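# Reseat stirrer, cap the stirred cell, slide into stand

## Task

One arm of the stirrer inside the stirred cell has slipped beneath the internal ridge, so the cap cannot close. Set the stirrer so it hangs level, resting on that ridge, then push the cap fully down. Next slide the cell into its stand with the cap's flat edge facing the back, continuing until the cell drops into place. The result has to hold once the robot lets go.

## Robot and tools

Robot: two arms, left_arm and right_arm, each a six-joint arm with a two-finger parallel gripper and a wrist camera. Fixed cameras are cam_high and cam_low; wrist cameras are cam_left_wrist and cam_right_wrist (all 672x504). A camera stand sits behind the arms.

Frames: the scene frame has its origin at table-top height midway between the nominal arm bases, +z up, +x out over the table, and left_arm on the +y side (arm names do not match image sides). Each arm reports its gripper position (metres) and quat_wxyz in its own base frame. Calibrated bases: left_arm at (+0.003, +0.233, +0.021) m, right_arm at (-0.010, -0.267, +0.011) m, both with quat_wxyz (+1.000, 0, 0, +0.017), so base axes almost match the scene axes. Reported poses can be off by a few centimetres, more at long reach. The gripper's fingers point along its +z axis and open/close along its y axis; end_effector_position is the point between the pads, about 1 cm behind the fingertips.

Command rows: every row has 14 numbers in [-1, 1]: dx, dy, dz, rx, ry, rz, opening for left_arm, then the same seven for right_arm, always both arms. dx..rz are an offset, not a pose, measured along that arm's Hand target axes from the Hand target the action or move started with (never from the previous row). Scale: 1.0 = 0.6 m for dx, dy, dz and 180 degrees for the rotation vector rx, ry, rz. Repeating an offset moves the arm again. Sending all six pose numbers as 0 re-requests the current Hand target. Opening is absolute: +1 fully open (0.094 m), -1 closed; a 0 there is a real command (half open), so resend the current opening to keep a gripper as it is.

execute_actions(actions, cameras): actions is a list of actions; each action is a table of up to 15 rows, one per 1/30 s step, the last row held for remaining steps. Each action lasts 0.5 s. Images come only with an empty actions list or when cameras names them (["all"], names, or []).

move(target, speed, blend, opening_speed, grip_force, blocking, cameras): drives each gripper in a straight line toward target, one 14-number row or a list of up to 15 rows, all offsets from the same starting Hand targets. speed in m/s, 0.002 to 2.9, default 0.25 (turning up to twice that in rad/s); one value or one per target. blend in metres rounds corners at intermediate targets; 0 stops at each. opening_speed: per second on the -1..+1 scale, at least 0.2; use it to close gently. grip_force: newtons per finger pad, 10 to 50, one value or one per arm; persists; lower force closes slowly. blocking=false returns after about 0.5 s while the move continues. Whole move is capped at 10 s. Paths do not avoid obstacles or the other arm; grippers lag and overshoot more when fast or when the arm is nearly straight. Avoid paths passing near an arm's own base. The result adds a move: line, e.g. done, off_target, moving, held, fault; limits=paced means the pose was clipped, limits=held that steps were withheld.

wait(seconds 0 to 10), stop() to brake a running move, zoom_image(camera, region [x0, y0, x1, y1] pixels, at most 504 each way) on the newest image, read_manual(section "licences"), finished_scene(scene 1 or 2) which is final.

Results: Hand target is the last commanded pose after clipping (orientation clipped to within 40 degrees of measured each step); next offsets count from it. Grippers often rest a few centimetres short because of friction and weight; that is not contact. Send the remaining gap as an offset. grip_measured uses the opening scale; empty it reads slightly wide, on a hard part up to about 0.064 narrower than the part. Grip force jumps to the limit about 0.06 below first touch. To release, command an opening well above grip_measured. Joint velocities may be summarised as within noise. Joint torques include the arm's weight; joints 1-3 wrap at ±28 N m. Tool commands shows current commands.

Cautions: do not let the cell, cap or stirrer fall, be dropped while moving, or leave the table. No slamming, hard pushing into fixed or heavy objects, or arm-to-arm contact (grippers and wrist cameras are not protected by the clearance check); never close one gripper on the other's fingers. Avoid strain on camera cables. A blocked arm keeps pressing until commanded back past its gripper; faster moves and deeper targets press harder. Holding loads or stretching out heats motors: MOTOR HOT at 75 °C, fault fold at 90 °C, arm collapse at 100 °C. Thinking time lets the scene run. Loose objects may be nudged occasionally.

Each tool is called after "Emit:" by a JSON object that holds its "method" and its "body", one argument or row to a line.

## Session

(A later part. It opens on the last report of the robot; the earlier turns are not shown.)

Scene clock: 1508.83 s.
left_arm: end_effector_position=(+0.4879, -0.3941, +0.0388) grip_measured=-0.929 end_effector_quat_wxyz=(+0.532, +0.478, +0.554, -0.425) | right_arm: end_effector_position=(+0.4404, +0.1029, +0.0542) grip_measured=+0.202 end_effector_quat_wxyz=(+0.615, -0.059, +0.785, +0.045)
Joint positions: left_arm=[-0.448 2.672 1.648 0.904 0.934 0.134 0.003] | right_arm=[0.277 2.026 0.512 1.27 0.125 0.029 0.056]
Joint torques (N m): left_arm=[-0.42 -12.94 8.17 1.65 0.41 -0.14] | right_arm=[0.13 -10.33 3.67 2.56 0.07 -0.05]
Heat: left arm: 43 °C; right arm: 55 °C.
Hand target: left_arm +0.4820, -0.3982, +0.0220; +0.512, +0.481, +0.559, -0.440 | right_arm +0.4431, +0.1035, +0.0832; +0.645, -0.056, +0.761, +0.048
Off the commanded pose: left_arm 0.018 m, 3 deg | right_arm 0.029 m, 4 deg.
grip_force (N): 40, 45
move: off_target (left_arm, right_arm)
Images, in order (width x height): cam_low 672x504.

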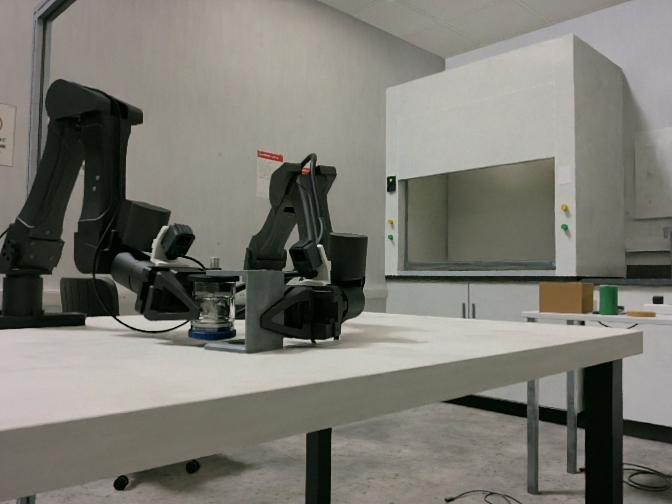

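Emit:
{"method": "move", "body": {
  "target": [0,0,0,0,0,0,-1,0.0095,0.0,0.0255,0,0.0,0,0.05],
  "speed": 0.03,
  "cameras": ["cam_low","cam_right_wrist"]
}}

Emit:
{"method": "zoom_image", "body": {
  "camera": "cam_low",
  "region": [150, 250, 290, 370]
}}

Emit:
{"method": "zoom_image", "body": {
  "camera": "cam_right_wrist",
  "region": [120, 0, 480, 260]
}}

Scene clock: 1513.17 s.
left_arm: end_effector_position=(+0.4879, -0.3941, +0.0387) grip_measured=-0.929 end_effector_quat_wxyz=(+0.531, +0.476, +0.556, -0.427) | right_arm: end_effector_position=(+0.4444, +0.1040, +0.0556) grip_measured=+0.202 end_effector_quat_wxyz=(+0.615, -0.060, +0.785, +0.044)
Joint positions: left_arm=[-0.448 2.672 1.648 0.903 0.934 0.129 0.003] | right_arm=[0.277 2.026 0.529 1.253 0.125 0.027 0.056]
Joint torques (N m): left_arm=[-0.42 -12.92 8.17 1.69 0.42 -0.09] | right_arm=[-0.4 -6.05 6.82 2.78 0.01 -0.05]
Heat: left arm: 43 °C; right arm: 55 °C.
Hand target: left_arm +0.4820, -0.3982, +0.0220; +0.512, +0.481, +0.559, -0.441 | right_arm +0.4572, +0.1056, +0.0751; +0.645, -0.056, +0.761, +0.048
Off the commanded pose: left_arm 0.018 m, 3 deg | right_arm 0.023 m, 4 deg.
grip_force (N): 40, 45
move: off_target (left_arm, right_arm)
Images, in order (width x height): cam_low 672x504, cam_right_wrist 672x504.

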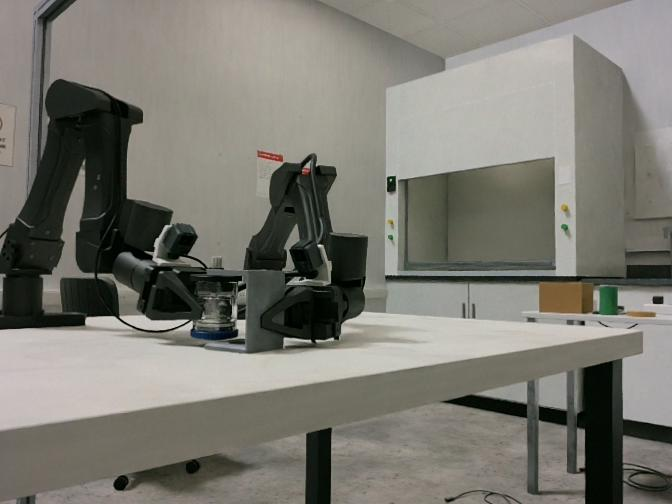

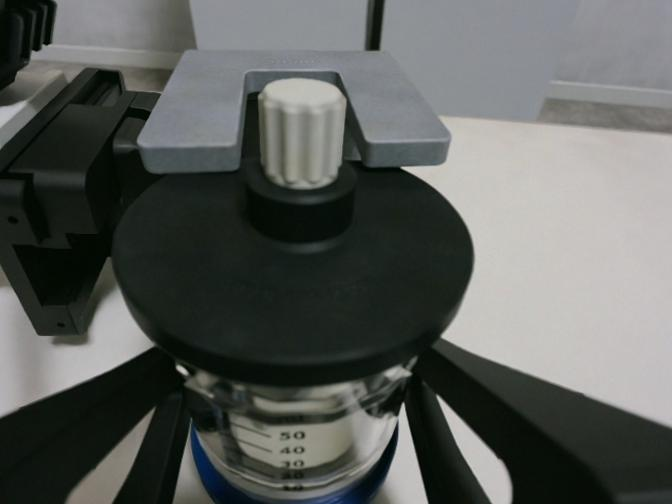

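Scaled by 3.600 from the camera's 672x504 image, which has a finer 960x720 frame.

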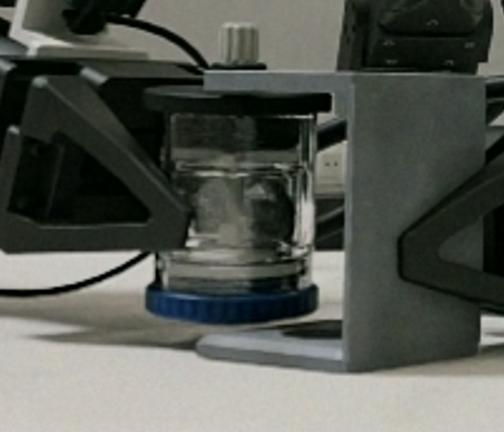

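Scaled by 1.400 from the camera's 672x504 image, which has a finer 960x720 frame.

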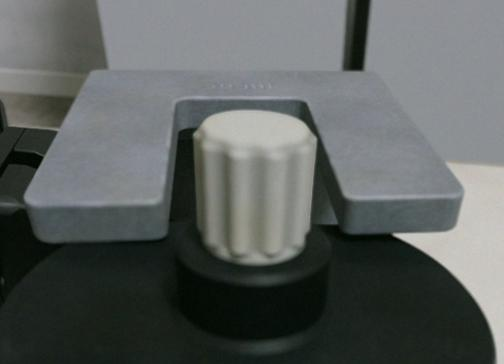

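Emit:
{"method": "move", "body": {
  "target": [0,0,0,0,0,0,-1,0.002,0.001,0.0155,0,0.0,0,0.05],
  "speed": 0.03,
  "cameras": ["cam_low","cam_right_wrist"]
}}

Emit:
{"method": "zoom_image", "body": {
  "camera": "cam_low",
  "region": [150, 250, 290, 370]
}}

Emit:
{"method": "zoom_image", "body": {
  "camera": "cam_right_wrist",
  "region": [120, 0, 480, 260]
}}

Scene clock: 1519.23 s.
left_arm: end_effector_position=(+0.4883, -0.3940, +0.0387) grip_measured=-0.929 end_effector_quat_wxyz=(+0.531, +0.476, +0.556, -0.426) | right_arm: end_effector_position=(+0.4525, +0.1063, +0.0552) grip_measured=+0.202 end_effector_quat_wxyz=(+0.617, -0.060, +0.784, +0.044)
Joint positions: left_arm=[-0.448 2.672 1.648 0.903 0.932 0.128 0.003] | right_arm=[0.277 2.047 0.564 1.244 0.125 0.026 0.056]
Joint torques (N m): left_arm=[-0.5 -12.96 8.2 1.69 0.45 -0.08] | right_arm=[-0.57 -5.81 7.23 2.77 0 -0.04]
Heat: left arm: 43 °C; right arm: 55 °C.
Hand target: left_arm +0.4820, -0.3982, +0.0220; +0.512, +0.481, +0.559, -0.440 | right_arm +0.4659, +0.1075, +0.0723; +0.645, -0.056, +0.761, +0.048
Off the commanded pose: left_arm 0.018 m, 3 deg | right_arm 0.022 m, 4 deg.
grip_force (N): 40, 45
move: off_target (left_arm, right_arm)
Images, in order (width x height): cam_low 672x504, cam_right_wrist 672x504.

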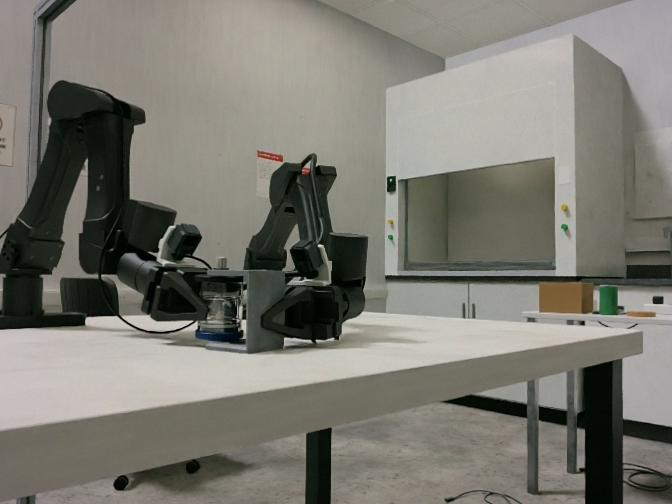

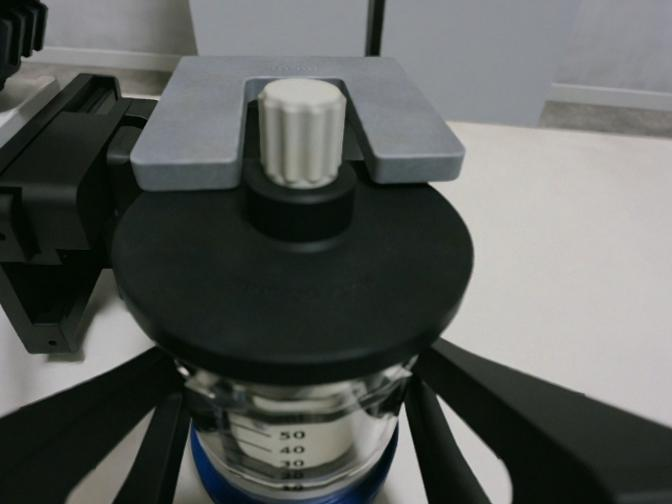

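Scaled by 3.600 from the camera's 672x504 image, which has a finer 960x720 frame.

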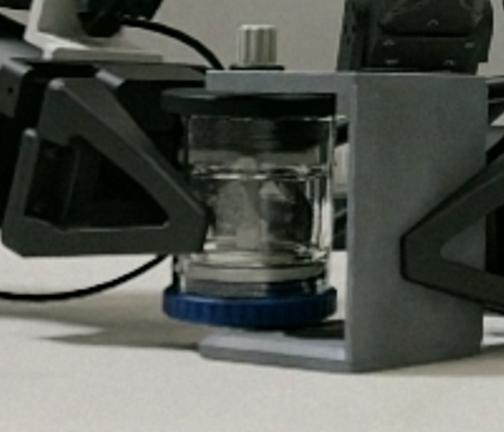

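Scaled by 1.400 from the camera's 672x504 image, which has a finer 960x720 frame.

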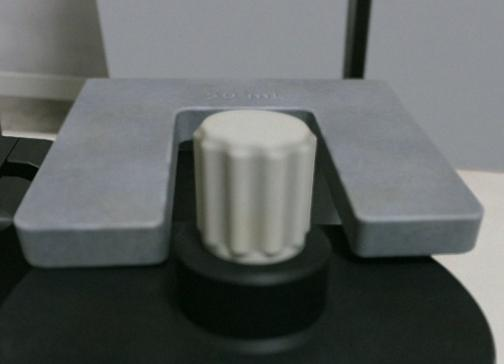

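Emit:
{"method": "move", "body": {
  "target": [0,0,0,0,0,0,-1,0.003,0.001,0.0155,0,0.0,0,0.05],
  "speed": 0.03,
  "cameras": ["cam_low","cam_right_wrist"]
}}

Emit:
{"method": "zoom_image", "body": {
  "camera": "cam_low",
  "region": [150, 250, 290, 370]
}}

Emit:
{"method": "zoom_image", "body": {
  "camera": "cam_right_wrist",
  "region": [120, 0, 480, 260]
}}

Scene clock: 1533.77 s.
left_arm: end_effector_position=(+0.4922, -0.3919, +0.0389) grip_measured=-0.929 end_effector_quat_wxyz=(+0.536, +0.472, +0.560, -0.421) | right_arm: end_effector_position=(+0.4624, +0.1084, +0.0552) grip_measured=+0.202 end_effector_quat_wxyz=(+0.621, -0.063, +0.780, +0.042)
Joint positions: left_arm=[-0.444 2.672 1.649 0.903 0.919 0.13 0.003] | right_arm=[0.275 2.076 0.604 1.244 0.125 0.016 0.056]
Joint torques (N m): left_arm=[-0.79 -13 8.12 1.69 0.59 -0.11] | right_arm=[-0.57 -5.91 7.16 2.68 -0.02 0.06]
Heat: left arm: 43 °C; right arm: 56 °C.
Hand target: left_arm +0.4819, -0.3982, +0.0219; +0.512, +0.481, +0.559, -0.441 | right_arm +0.4746, +0.1094, +0.0692; +0.645, -0.056, +0.761, +0.048
Off the commanded pose: left_arm 0.021 m, 4 deg | right_arm 0.018 m, 4 deg.
grip_force (N): 40, 45
move: off_target (left_arm, right_arm)
Images, in order (width x height): cam_low 672x504, cam_right_wrist 672x504.

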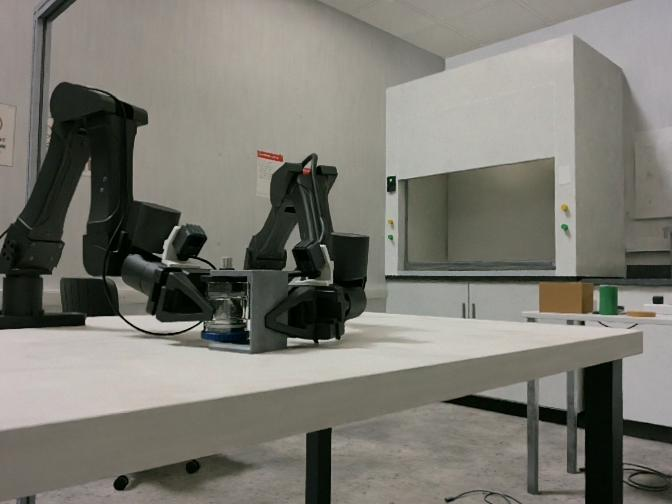

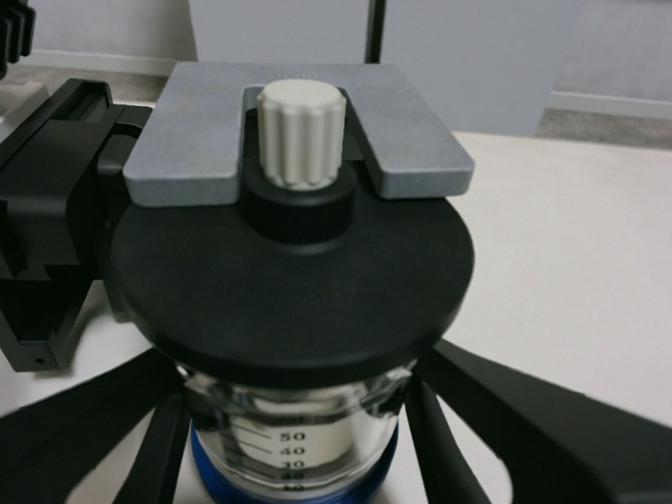

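Scaled by 3.600 from the camera's 672x504 image, which has a finer 960x720 frame.

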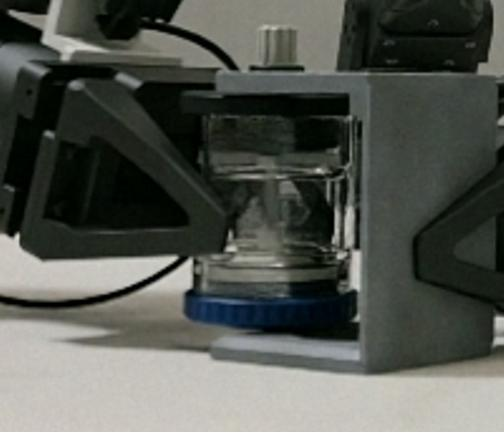

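Scaled by 1.400 from the camera's 672x504 image, which has a finer 960x720 frame.

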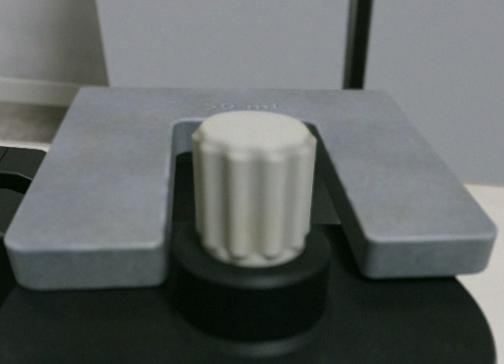

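Emit:
{"method": "move", "body": {
  "target": [0,0,0,0,0,0,-1,0.003,0.0,0.0155,-0.011,0.0,-0.002,0.05],
  "speed": 0.03,
  "cameras": ["cam_low","cam_right_wrist"]
}}

Emit:
{"method": "zoom_image", "body": {
  "camera": "cam_low",
  "region": [150, 250, 290, 370]
}}

Emit:
{"method": "zoom_image", "body": {
  "camera": "cam_right_wrist",
  "region": [120, 0, 480, 260]
}}

Scene clock: 1543.77 s.
left_arm: end_effector_position=(+0.4922, -0.3919, +0.0389) grip_measured=-0.929 end_effector_quat_wxyz=(+0.536, +0.472, +0.560, -0.421) | right_arm: end_effector_position=(+0.4724, +0.1094, +0.0551) grip_measured=+0.202 end_effector_quat_wxyz=(+0.624, -0.075, +0.776, +0.050)
Joint positions: left_arm=[-0.444 2.672 1.649 0.903 0.919 0.13 0.003] | right_arm=[0.253 2.103 0.642 1.244 0.075 0.001 0.056]
Joint torques (N m): left_arm=[-0.8 -12.86 8.09 1.66 0.59 -0.11] | right_arm=[-0.62 -5.94 7.12 2.62 -0.09 0.11]
Heat: left arm: 43 °C; right arm: 56 °C.
Hand target: left_arm +0.4819, -0.3982, +0.0219; +0.512, +0.481, +0.559, -0.441 | right_arm +0.4834, +0.1108, +0.0658; +0.644, -0.069, +0.759, +0.059
Off the commanded pose: left_arm 0.021 m, 4 deg | right_arm 0.015 m, 3 deg.
grip_force (N): 40, 45
move: off_target (left_arm, right_arm)
Images, in order (width x height): cam_low 672x504, cam_right_wrist 672x504.

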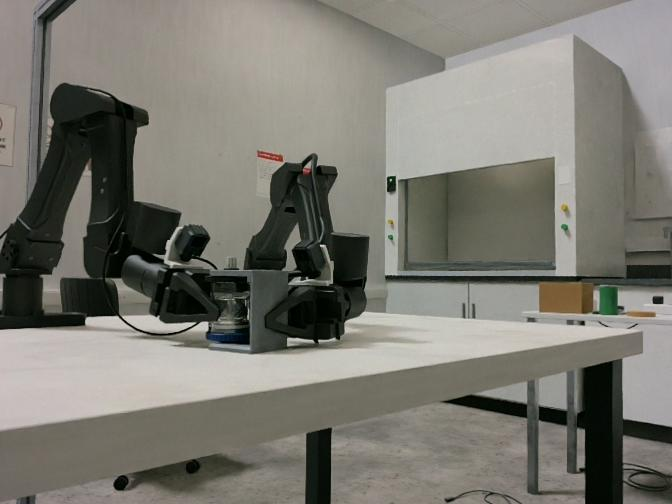

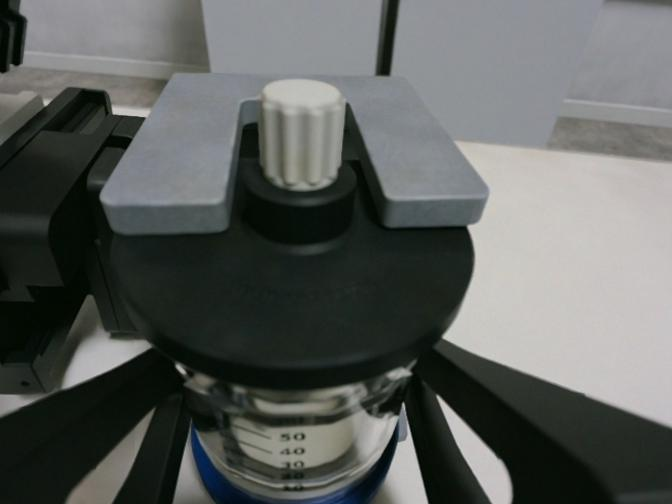

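Scaled by 3.600 from the camera's 672x504 image, which has a finer 960x720 frame.

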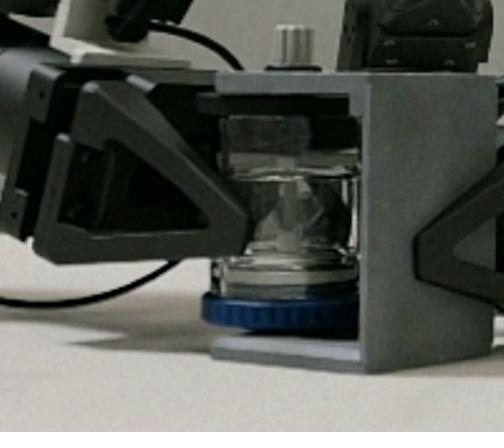

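Scaled by 1.400 from the camera's 672x504 image, which has a finer 960x720 frame.

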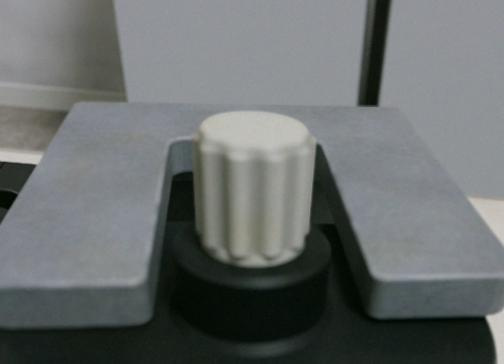

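Emit:
{"method": "move", "body": {
  "target": [0,0,0,0,0,0,-1,0.003,0.0,0.0155,0,0.0,0,0.05],
  "speed": 0.03,
  "cameras": ["cam_low","cam_right_wrist"]
}}

Emit:
{"method": "zoom_image", "body": {
  "camera": "cam_low",
  "region": [150, 250, 290, 370]
}}

Emit:
{"method": "zoom_image", "body": {
  "camera": "cam_right_wrist",
  "region": [120, 0, 480, 260]
}}

Scene clock: 1547.70 s.
left_arm: end_effector_position=(+0.4922, -0.3919, +0.0389) grip_measured=-0.929 end_effector_quat_wxyz=(+0.536, +0.472, +0.560, -0.421) | right_arm: end_effector_position=(+0.4824, +0.1112, +0.0553) grip_measured=+0.202 end_effector_quat_wxyz=(+0.629, -0.074, +0.772, +0.051)
Joint positions: left_arm=[-0.444 2.672 1.649 0.903 0.919 0.13 0.003] | right_arm=[0.251 2.132 0.683 1.244 0.072 0 0.056]
Joint torques (N m): left_arm=[-0.77 -12.97 8.13 1.7 0.58 -0.1] | right_arm=[-0.57 -6.13 7.08 2.52 -0.07 0.11]
Heat: left arm: 43 °C; right arm: 56 °C.
Hand target: left_arm +0.4819, -0.3982, +0.0219; +0.512, +0.481, +0.559, -0.441 | right_arm +0.4921, +0.1124, +0.0625; +0.644, -0.069, +0.760, +0.059
Off the commanded pose: left_arm 0.021 m, 4 deg | right_arm 0.012 m, 2 deg.
grip_force (N): 40, 45
move: off_target (left_arm, right_arm)
Images, in order (width x height): cam_low 672x504, cam_right_wrist 672x504.

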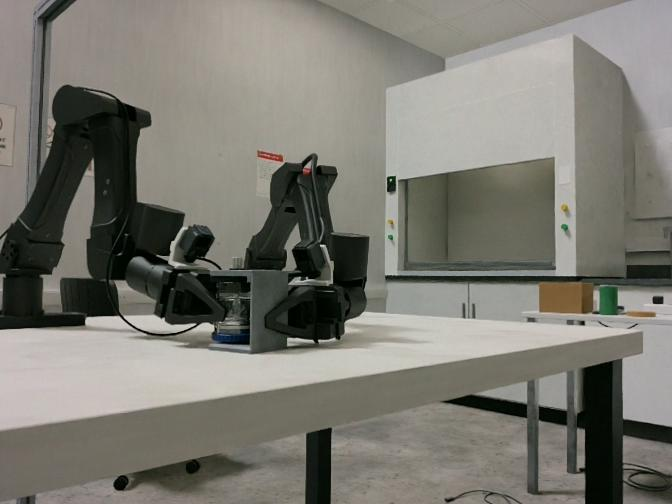

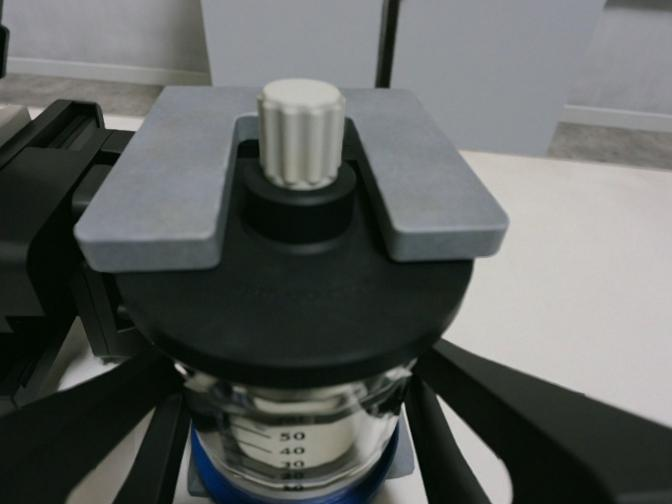

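Scaled by 3.600 from the camera's 672x504 image, which has a finer 960x720 frame.

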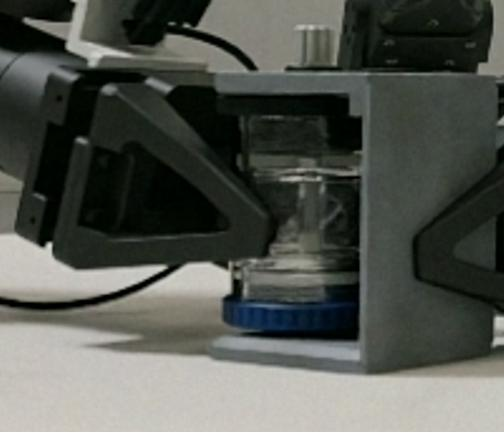

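Scaled by 1.400 from the camera's 672x504 image, which has a finer 960x720 frame.

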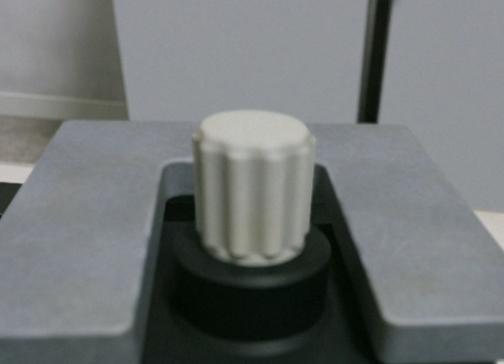

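Emit:
{"method": "move", "body": {
  "target": [0,0,0,0,0,0,-1,0.002,0.0,0.013,0,0.0,0,0.05],
  "speed": 0.03,
  "cameras": ["cam_low","cam_right_wrist","cam_left_wrist","cam_high"]
}}

Emit:
{"method": "zoom_image", "body": {
  "camera": "cam_low",
  "region": [150, 250, 290, 370]
}}

Emit:
{"method": "zoom_image", "body": {
  "camera": "cam_high",
  "region": [210, 270, 300, 380]
}}

Scene clock: 1552.73 s.
left_arm: end_effector_position=(+0.4922, -0.3919, +0.0389) grip_measured=-0.929 end_effector_quat_wxyz=(+0.536, +0.472, +0.560, -0.421) | right_arm: end_effector_position=(+0.4904, +0.1133, +0.0556) grip_measured=+0.202 end_effector_quat_wxyz=(+0.633, -0.074, +0.769, +0.052)
Joint positions: left_arm=[-0.444 2.672 1.649 0.903 0.919 0.13 0.003] | right_arm=[0.251 2.155 0.718 1.244 0.071 0 0.056]
Joint torques (N m): left_arm=[-0.8 -12.9 8.13 1.69 0.6 -0.11] | right_arm=[-0.65 -6.3 7.13 2.42 -0.09 0.11]
Heat: left arm: 43 °C; right arm: 56 °C.
Hand target: left_arm +0.4819, -0.3982, +0.0219; +0.512, +0.481, +0.559, -0.441 | right_arm +0.4995, +0.1138, +0.0601; +0.644, -0.069, +0.760, +0.059
Off the commanded pose: left_arm 0.021 m, 4 deg | right_arm 0.010 m, 2 deg.
grip_force (N): 40, 45
move: off_target (left_arm)

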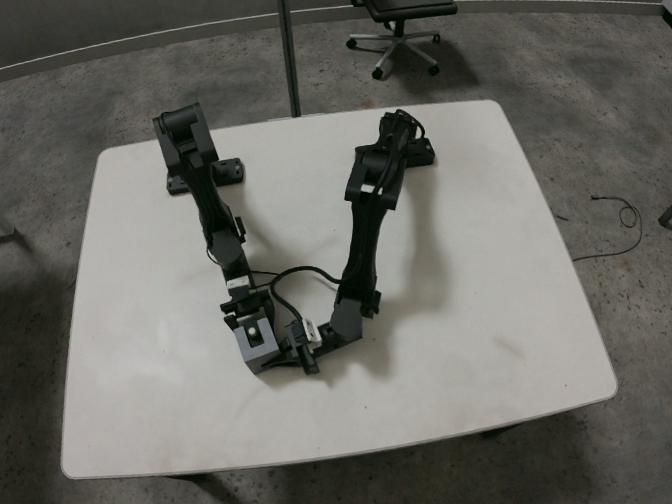

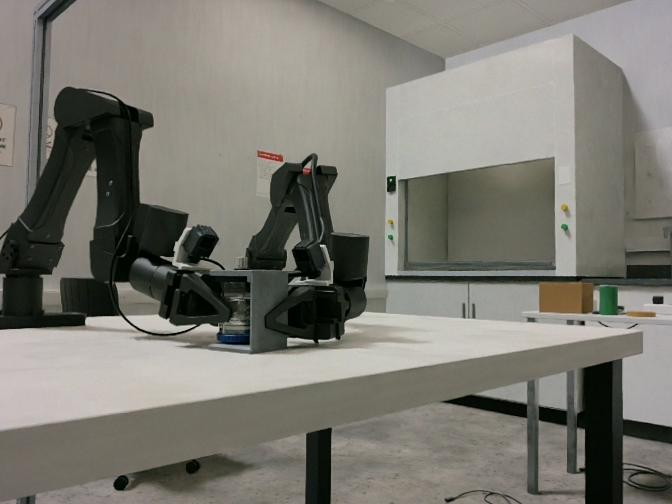

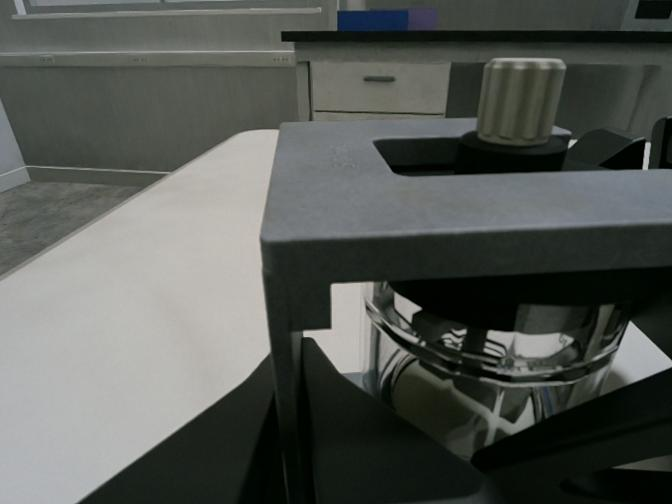

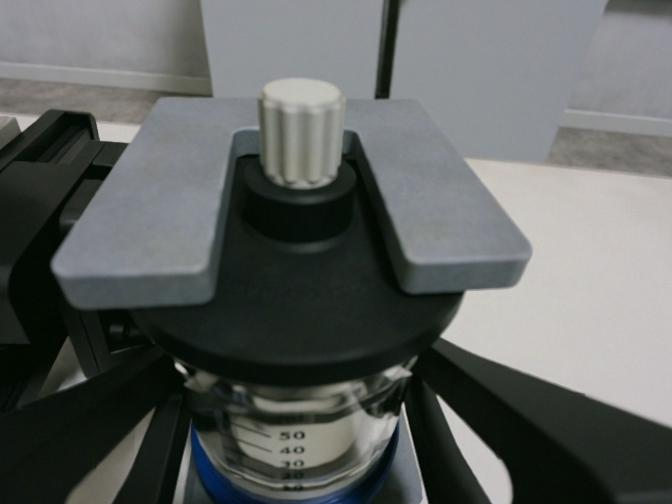

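Scaled by 3.600 from the camera's 672x504 image, which has a finer 960x720 frame.

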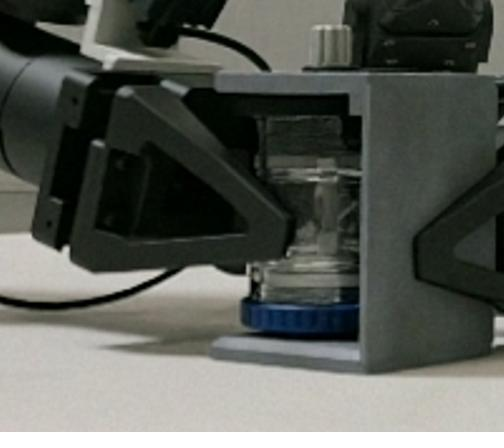

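Scaled by 4.582 from the camera's 672x504 image, which has a finer 960x720 frame.

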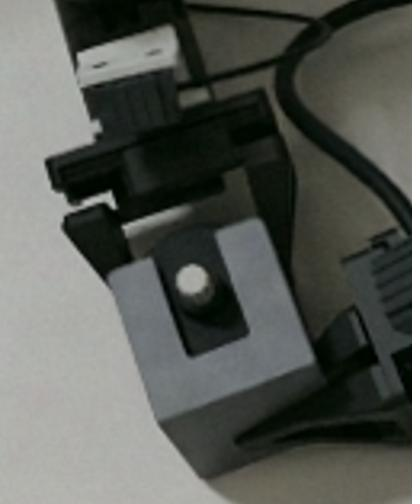

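Emit:
{"method": "move", "body": {
  "target": [0,0,0,0,0,0,-1,0.002,0.0,0.012,0,0.0,0,0.05],
  "speed": 0.03,
  "cameras": ["cam_low","cam_right_wrist","cam_left_wrist","cam_high"]
}}

Emit:
{"method": "zoom_image", "body": {
  "camera": "cam_low",
  "region": [150, 250, 290, 370]
}}

Emit:
{"method": "zoom_image", "body": {
  "camera": "cam_high",
  "region": [210, 270, 300, 380]
}}

Scene clock: 1562.83 s.
left_arm: end_effector_position=(+0.4920, -0.3920, +0.0389) grip_measured=-0.929 end_effector_quat_wxyz=(+0.536, +0.473, +0.559, -0.421) | right_arm: end_effector_position=(+0.4984, +0.1147, +0.0553) grip_measured=+0.202 end_effector_quat_wxyz=(+0.636, -0.074, +0.766, +0.054)
Joint positions: left_arm=[-0.444 2.672 1.649 0.903 0.92 0.131 0.003] | right_arm=[0.248 2.177 0.752 1.238 0.066 0.001 0.056]
Joint torques (N m): left_arm=[-0.83 -12.9 8.13 1.66 0.56 -0.11] | right_arm=[-0.49 -6.43 6.95 2.39 -0.05 0.11]
Heat: left arm: 43 °C; right arm: 56 °C.
Hand target: left_arm +0.4819, -0.3982, +0.0219; +0.512, +0.481, +0.559, -0.441 | right_arm +0.5063, +0.1151, +0.0576; +0.644, -0.069, +0.760, +0.059
Off the commanded pose: left_arm 0.021 m, 4 deg | right_arm 0.008 m, 1 deg.
grip_force (N): 40, 45
move: off_target (left_arm)

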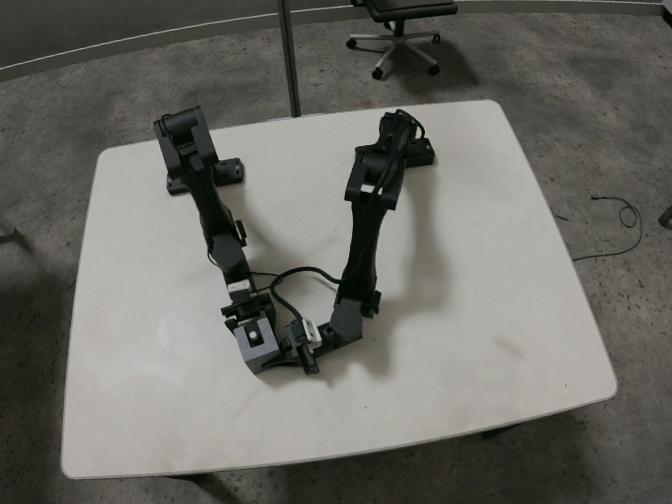

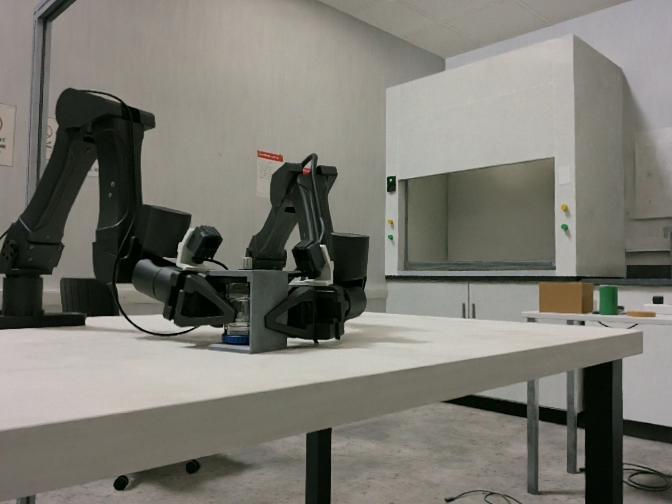

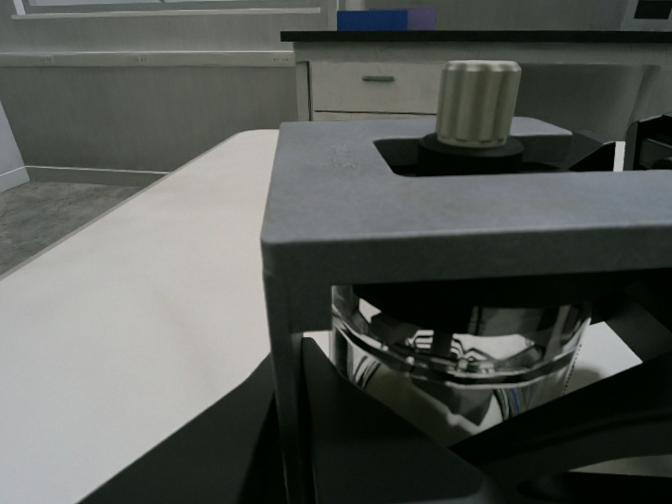

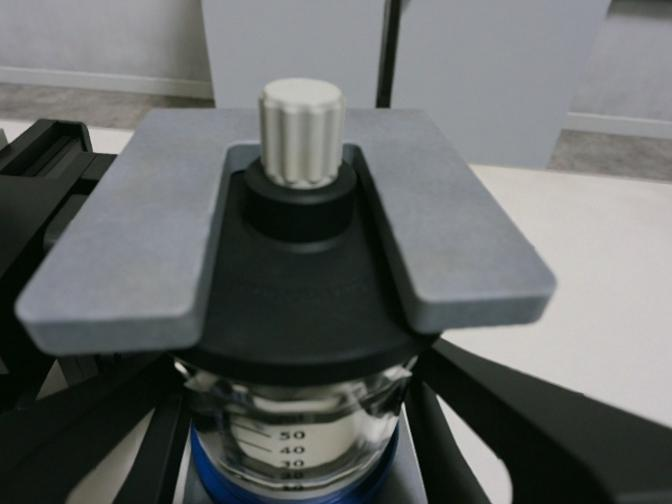

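Scaled by 3.600 from the camera's 672x504 image, which has a finer 960x720 frame.

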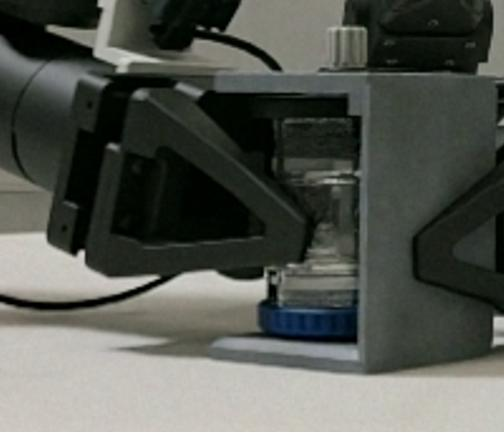

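Scaled by 4.582 from the camera's 672x504 image, which has a finer 960x720 frame.

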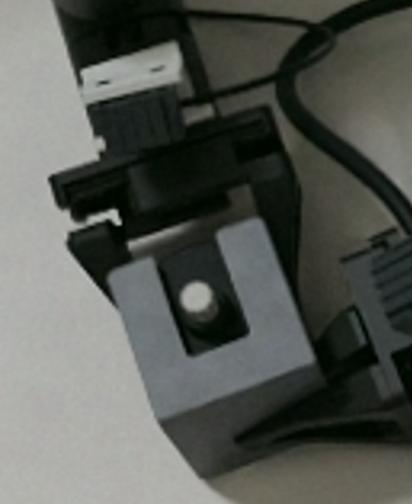

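Emit:
{"method": "move", "body": {
  "target": [0,0,0,0,0,0,-1,0.001,0,0.007,0,0,0,0.05],
  "speed": 0.03,
  "cameras": ["cam_high","cam_low","cam_right_wrist"]
}}

Emit:
{"method": "zoom_image", "body": {
  "camera": "cam_low",
  "region": [150, 250, 290, 370]
}}

Emit:
{"method": "zoom_image", "body": {
  "camera": "cam_high",
  "region": [210, 270, 300, 380]
}}

Emit:
{"method": "zoom_image", "body": {
  "camera": "cam_right_wrist",
  "region": [120, 0, 480, 260]
}}

Scene clock: 1576.87 s.
left_arm: end_effector_position=(+0.4945, -0.3903, +0.0387) grip_measured=-0.929 end_effector_quat_wxyz=(+0.538, +0.470, +0.562, -0.417) | right_arm: end_effector_position=(+0.5013, +0.1158, +0.0553) grip_measured=+0.202 end_effector_quat_wxyz=(+0.637, -0.074, +0.765, +0.054)
Joint positions: left_arm=[-0.442 2.672 1.649 0.903 0.911 0.131 0.003] | right_arm=[0.248 2.185 0.765 1.236 0.065 0.001 0.056]
Joint torques (N m): left_arm=[-1.06 -12.9 8.09 1.69 0.69 -0.11] | right_arm=[-0.57 -6.27 7.43 2.33 -0.04 0.11]
Heat: left arm: 43 °C; right arm: 56 °C.
Hand target: left_arm +0.4820, -0.3982, +0.0219; +0.512, +0.481, +0.559, -0.440 | right_arm +0.5102, +0.1158, +0.0564; +0.644, -0.069, +0.759, +0.059
Off the commanded pose: left_arm 0.022 m, 4 deg | right_arm 0.009 m, 1 deg.
grip_force (N): 40, 45
move: off_target (left_arm)
Images, in order (width x height): cam_high 672x504, cam_low 672x504, cam_right_wrist 672x504.

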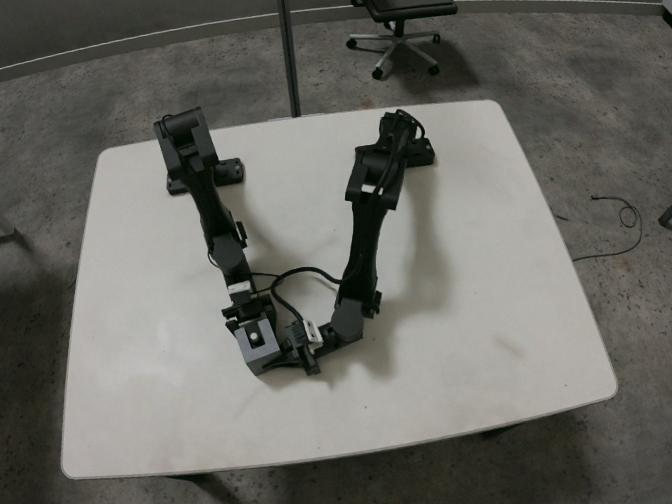

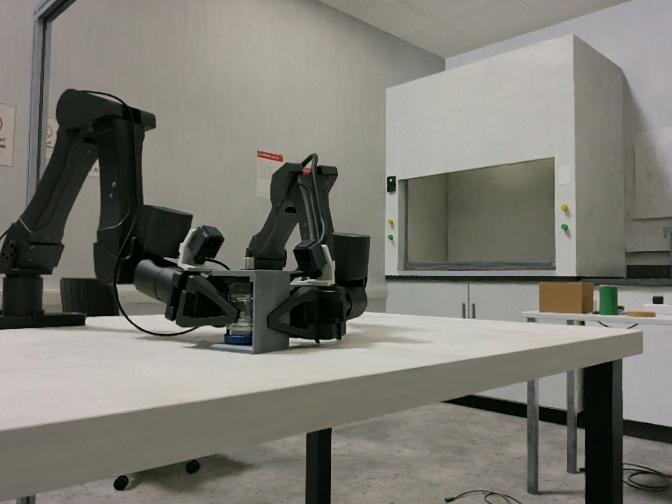

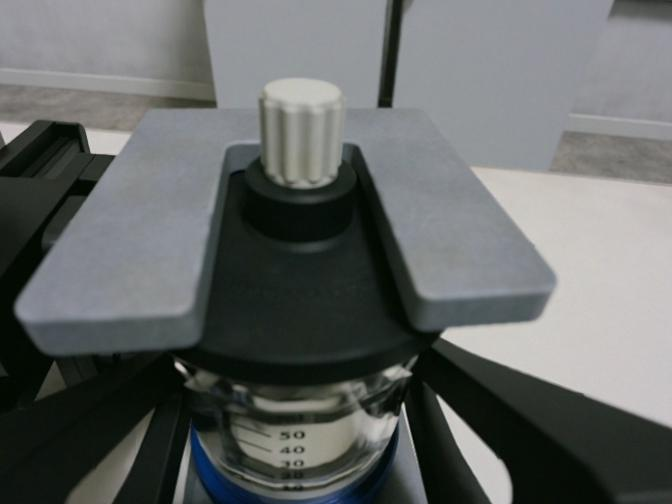

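Scaled by 3.600 from the camera's 672x504 image, which has a finer 960x720 frame.

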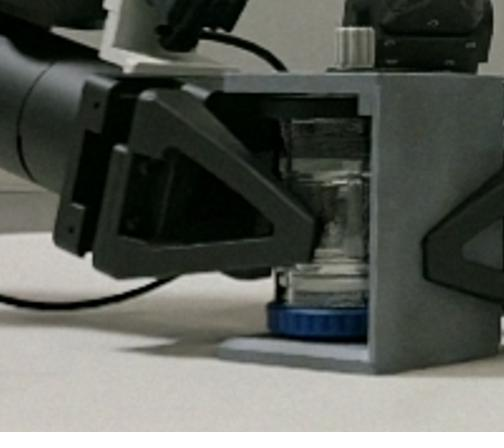

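Scaled by 4.582 from the camera's 672x504 image, which has a finer 960x720 frame.

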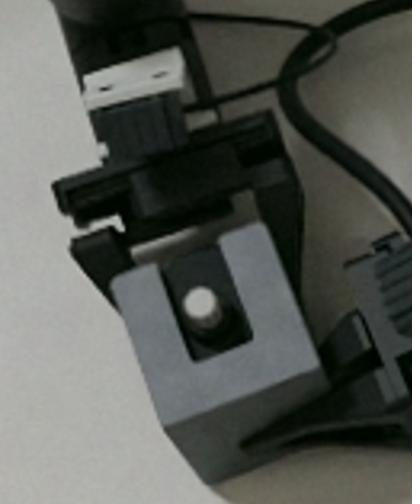

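Scaled by 1.400 from the camera's 672x504 image, which has a finer 960x720 frame.

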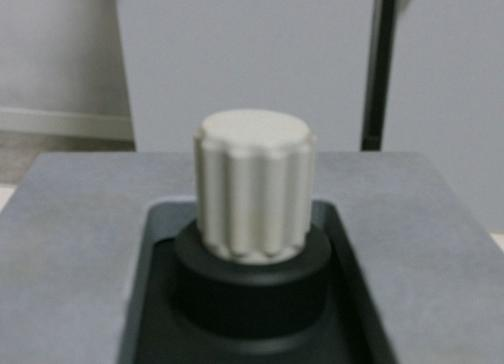

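Emit:
{"method": "move", "body": {
  "target": [0,0,0,0,0,0,-1,0.001,0.003,0.008,0,0,0,0.05],
  "speed": 0.03,
  "cameras": ["cam_high","cam_low","cam_right_wrist"]
}}

Emit:
{"method": "zoom_image", "body": {
  "camera": "cam_low",
  "region": [150, 250, 290, 370]
}}

Emit:
{"method": "zoom_image", "body": {
  "camera": "cam_high",
  "region": [210, 270, 300, 380]
}}

Emit:
{"method": "zoom_image", "body": {
  "camera": "cam_right_wrist",
  "region": [120, 0, 480, 260]
}}

Scene clock: 1581.33 s.
left_arm: end_effector_position=(+0.4986, -0.3882, +0.0391) grip_measured=-0.929 end_effector_quat_wxyz=(+0.542, +0.466, +0.566, -0.412) | right_arm: end_effector_position=(+0.5057, +0.1170, +0.0551) grip_measured=+0.202 end_effector_quat_wxyz=(+0.639, -0.074, +0.764, +0.055)
Joint positions: left_arm=[-0.438 2.672 1.651 0.903 0.898 0.131 0.003] | right_arm=[0.248 2.199 0.785 1.235 0.064 0.001 0.056]
Joint torques (N m): left_arm=[-1.28 -12.92 8.02 1.7 0.83 -0.14] | right_arm=[-0.17 -6.35 7.62 2.26 0 0.11]
Heat: left arm: 43 °C; right arm: 56 °C.
Hand target: left_arm +0.4820, -0.3982, +0.0219; +0.512, +0.481, +0.559, -0.440 | right_arm +0.5145, +0.1184, +0.0549; +0.644, -0.069, +0.760, +0.059
Off the commanded pose: left_arm 0.026 m, 5 deg | right_arm 0.009 m, 1 deg.
grip_force (N): 40, 45
move: off_target (left_arm)
Images, in order (width x height): cam_high 672x504, cam_low 672x504, cam_right_wrist 672x504.

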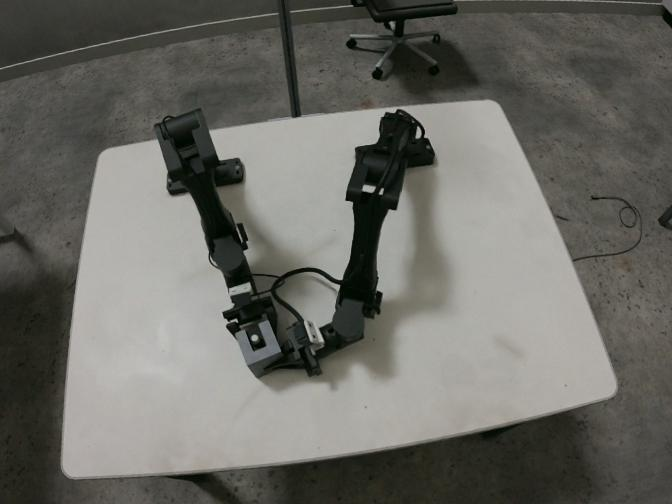

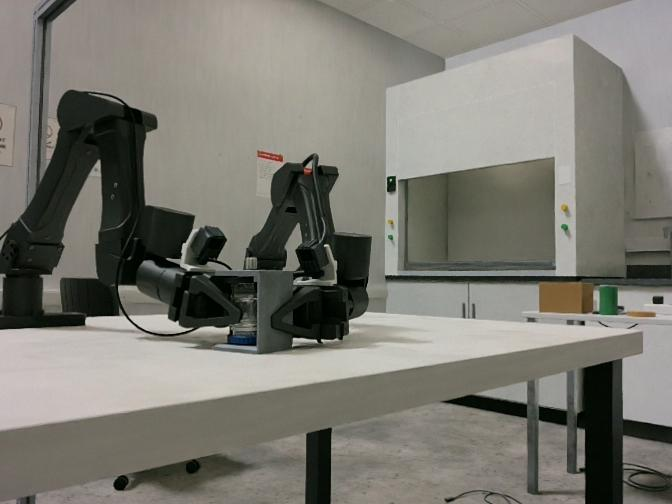

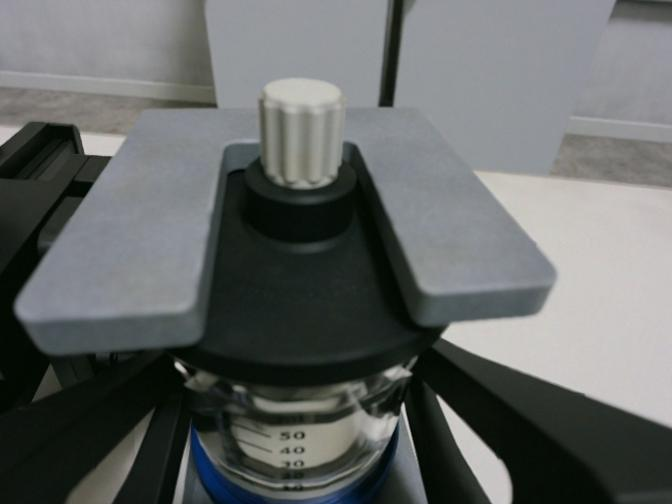

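Scaled by 3.600 from the camera's 672x504 image, which has a finer 960x720 frame.

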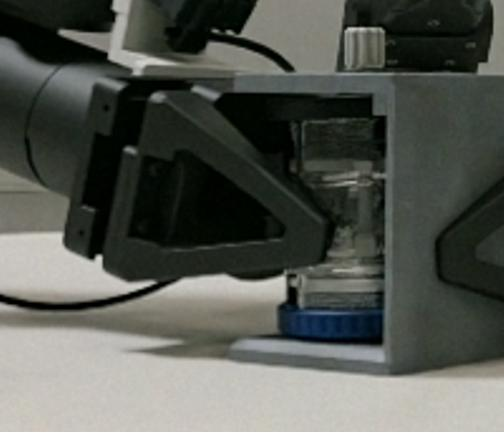

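Scaled by 4.582 from the camera's 672x504 image, which has a finer 960x720 frame.

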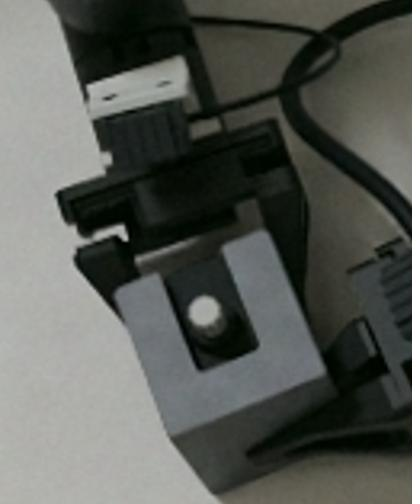

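Scaled by 1.400 from the camera's 672x504 image, which has a finer 960x720 frame.

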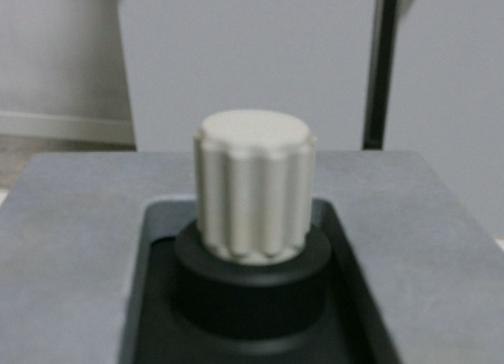

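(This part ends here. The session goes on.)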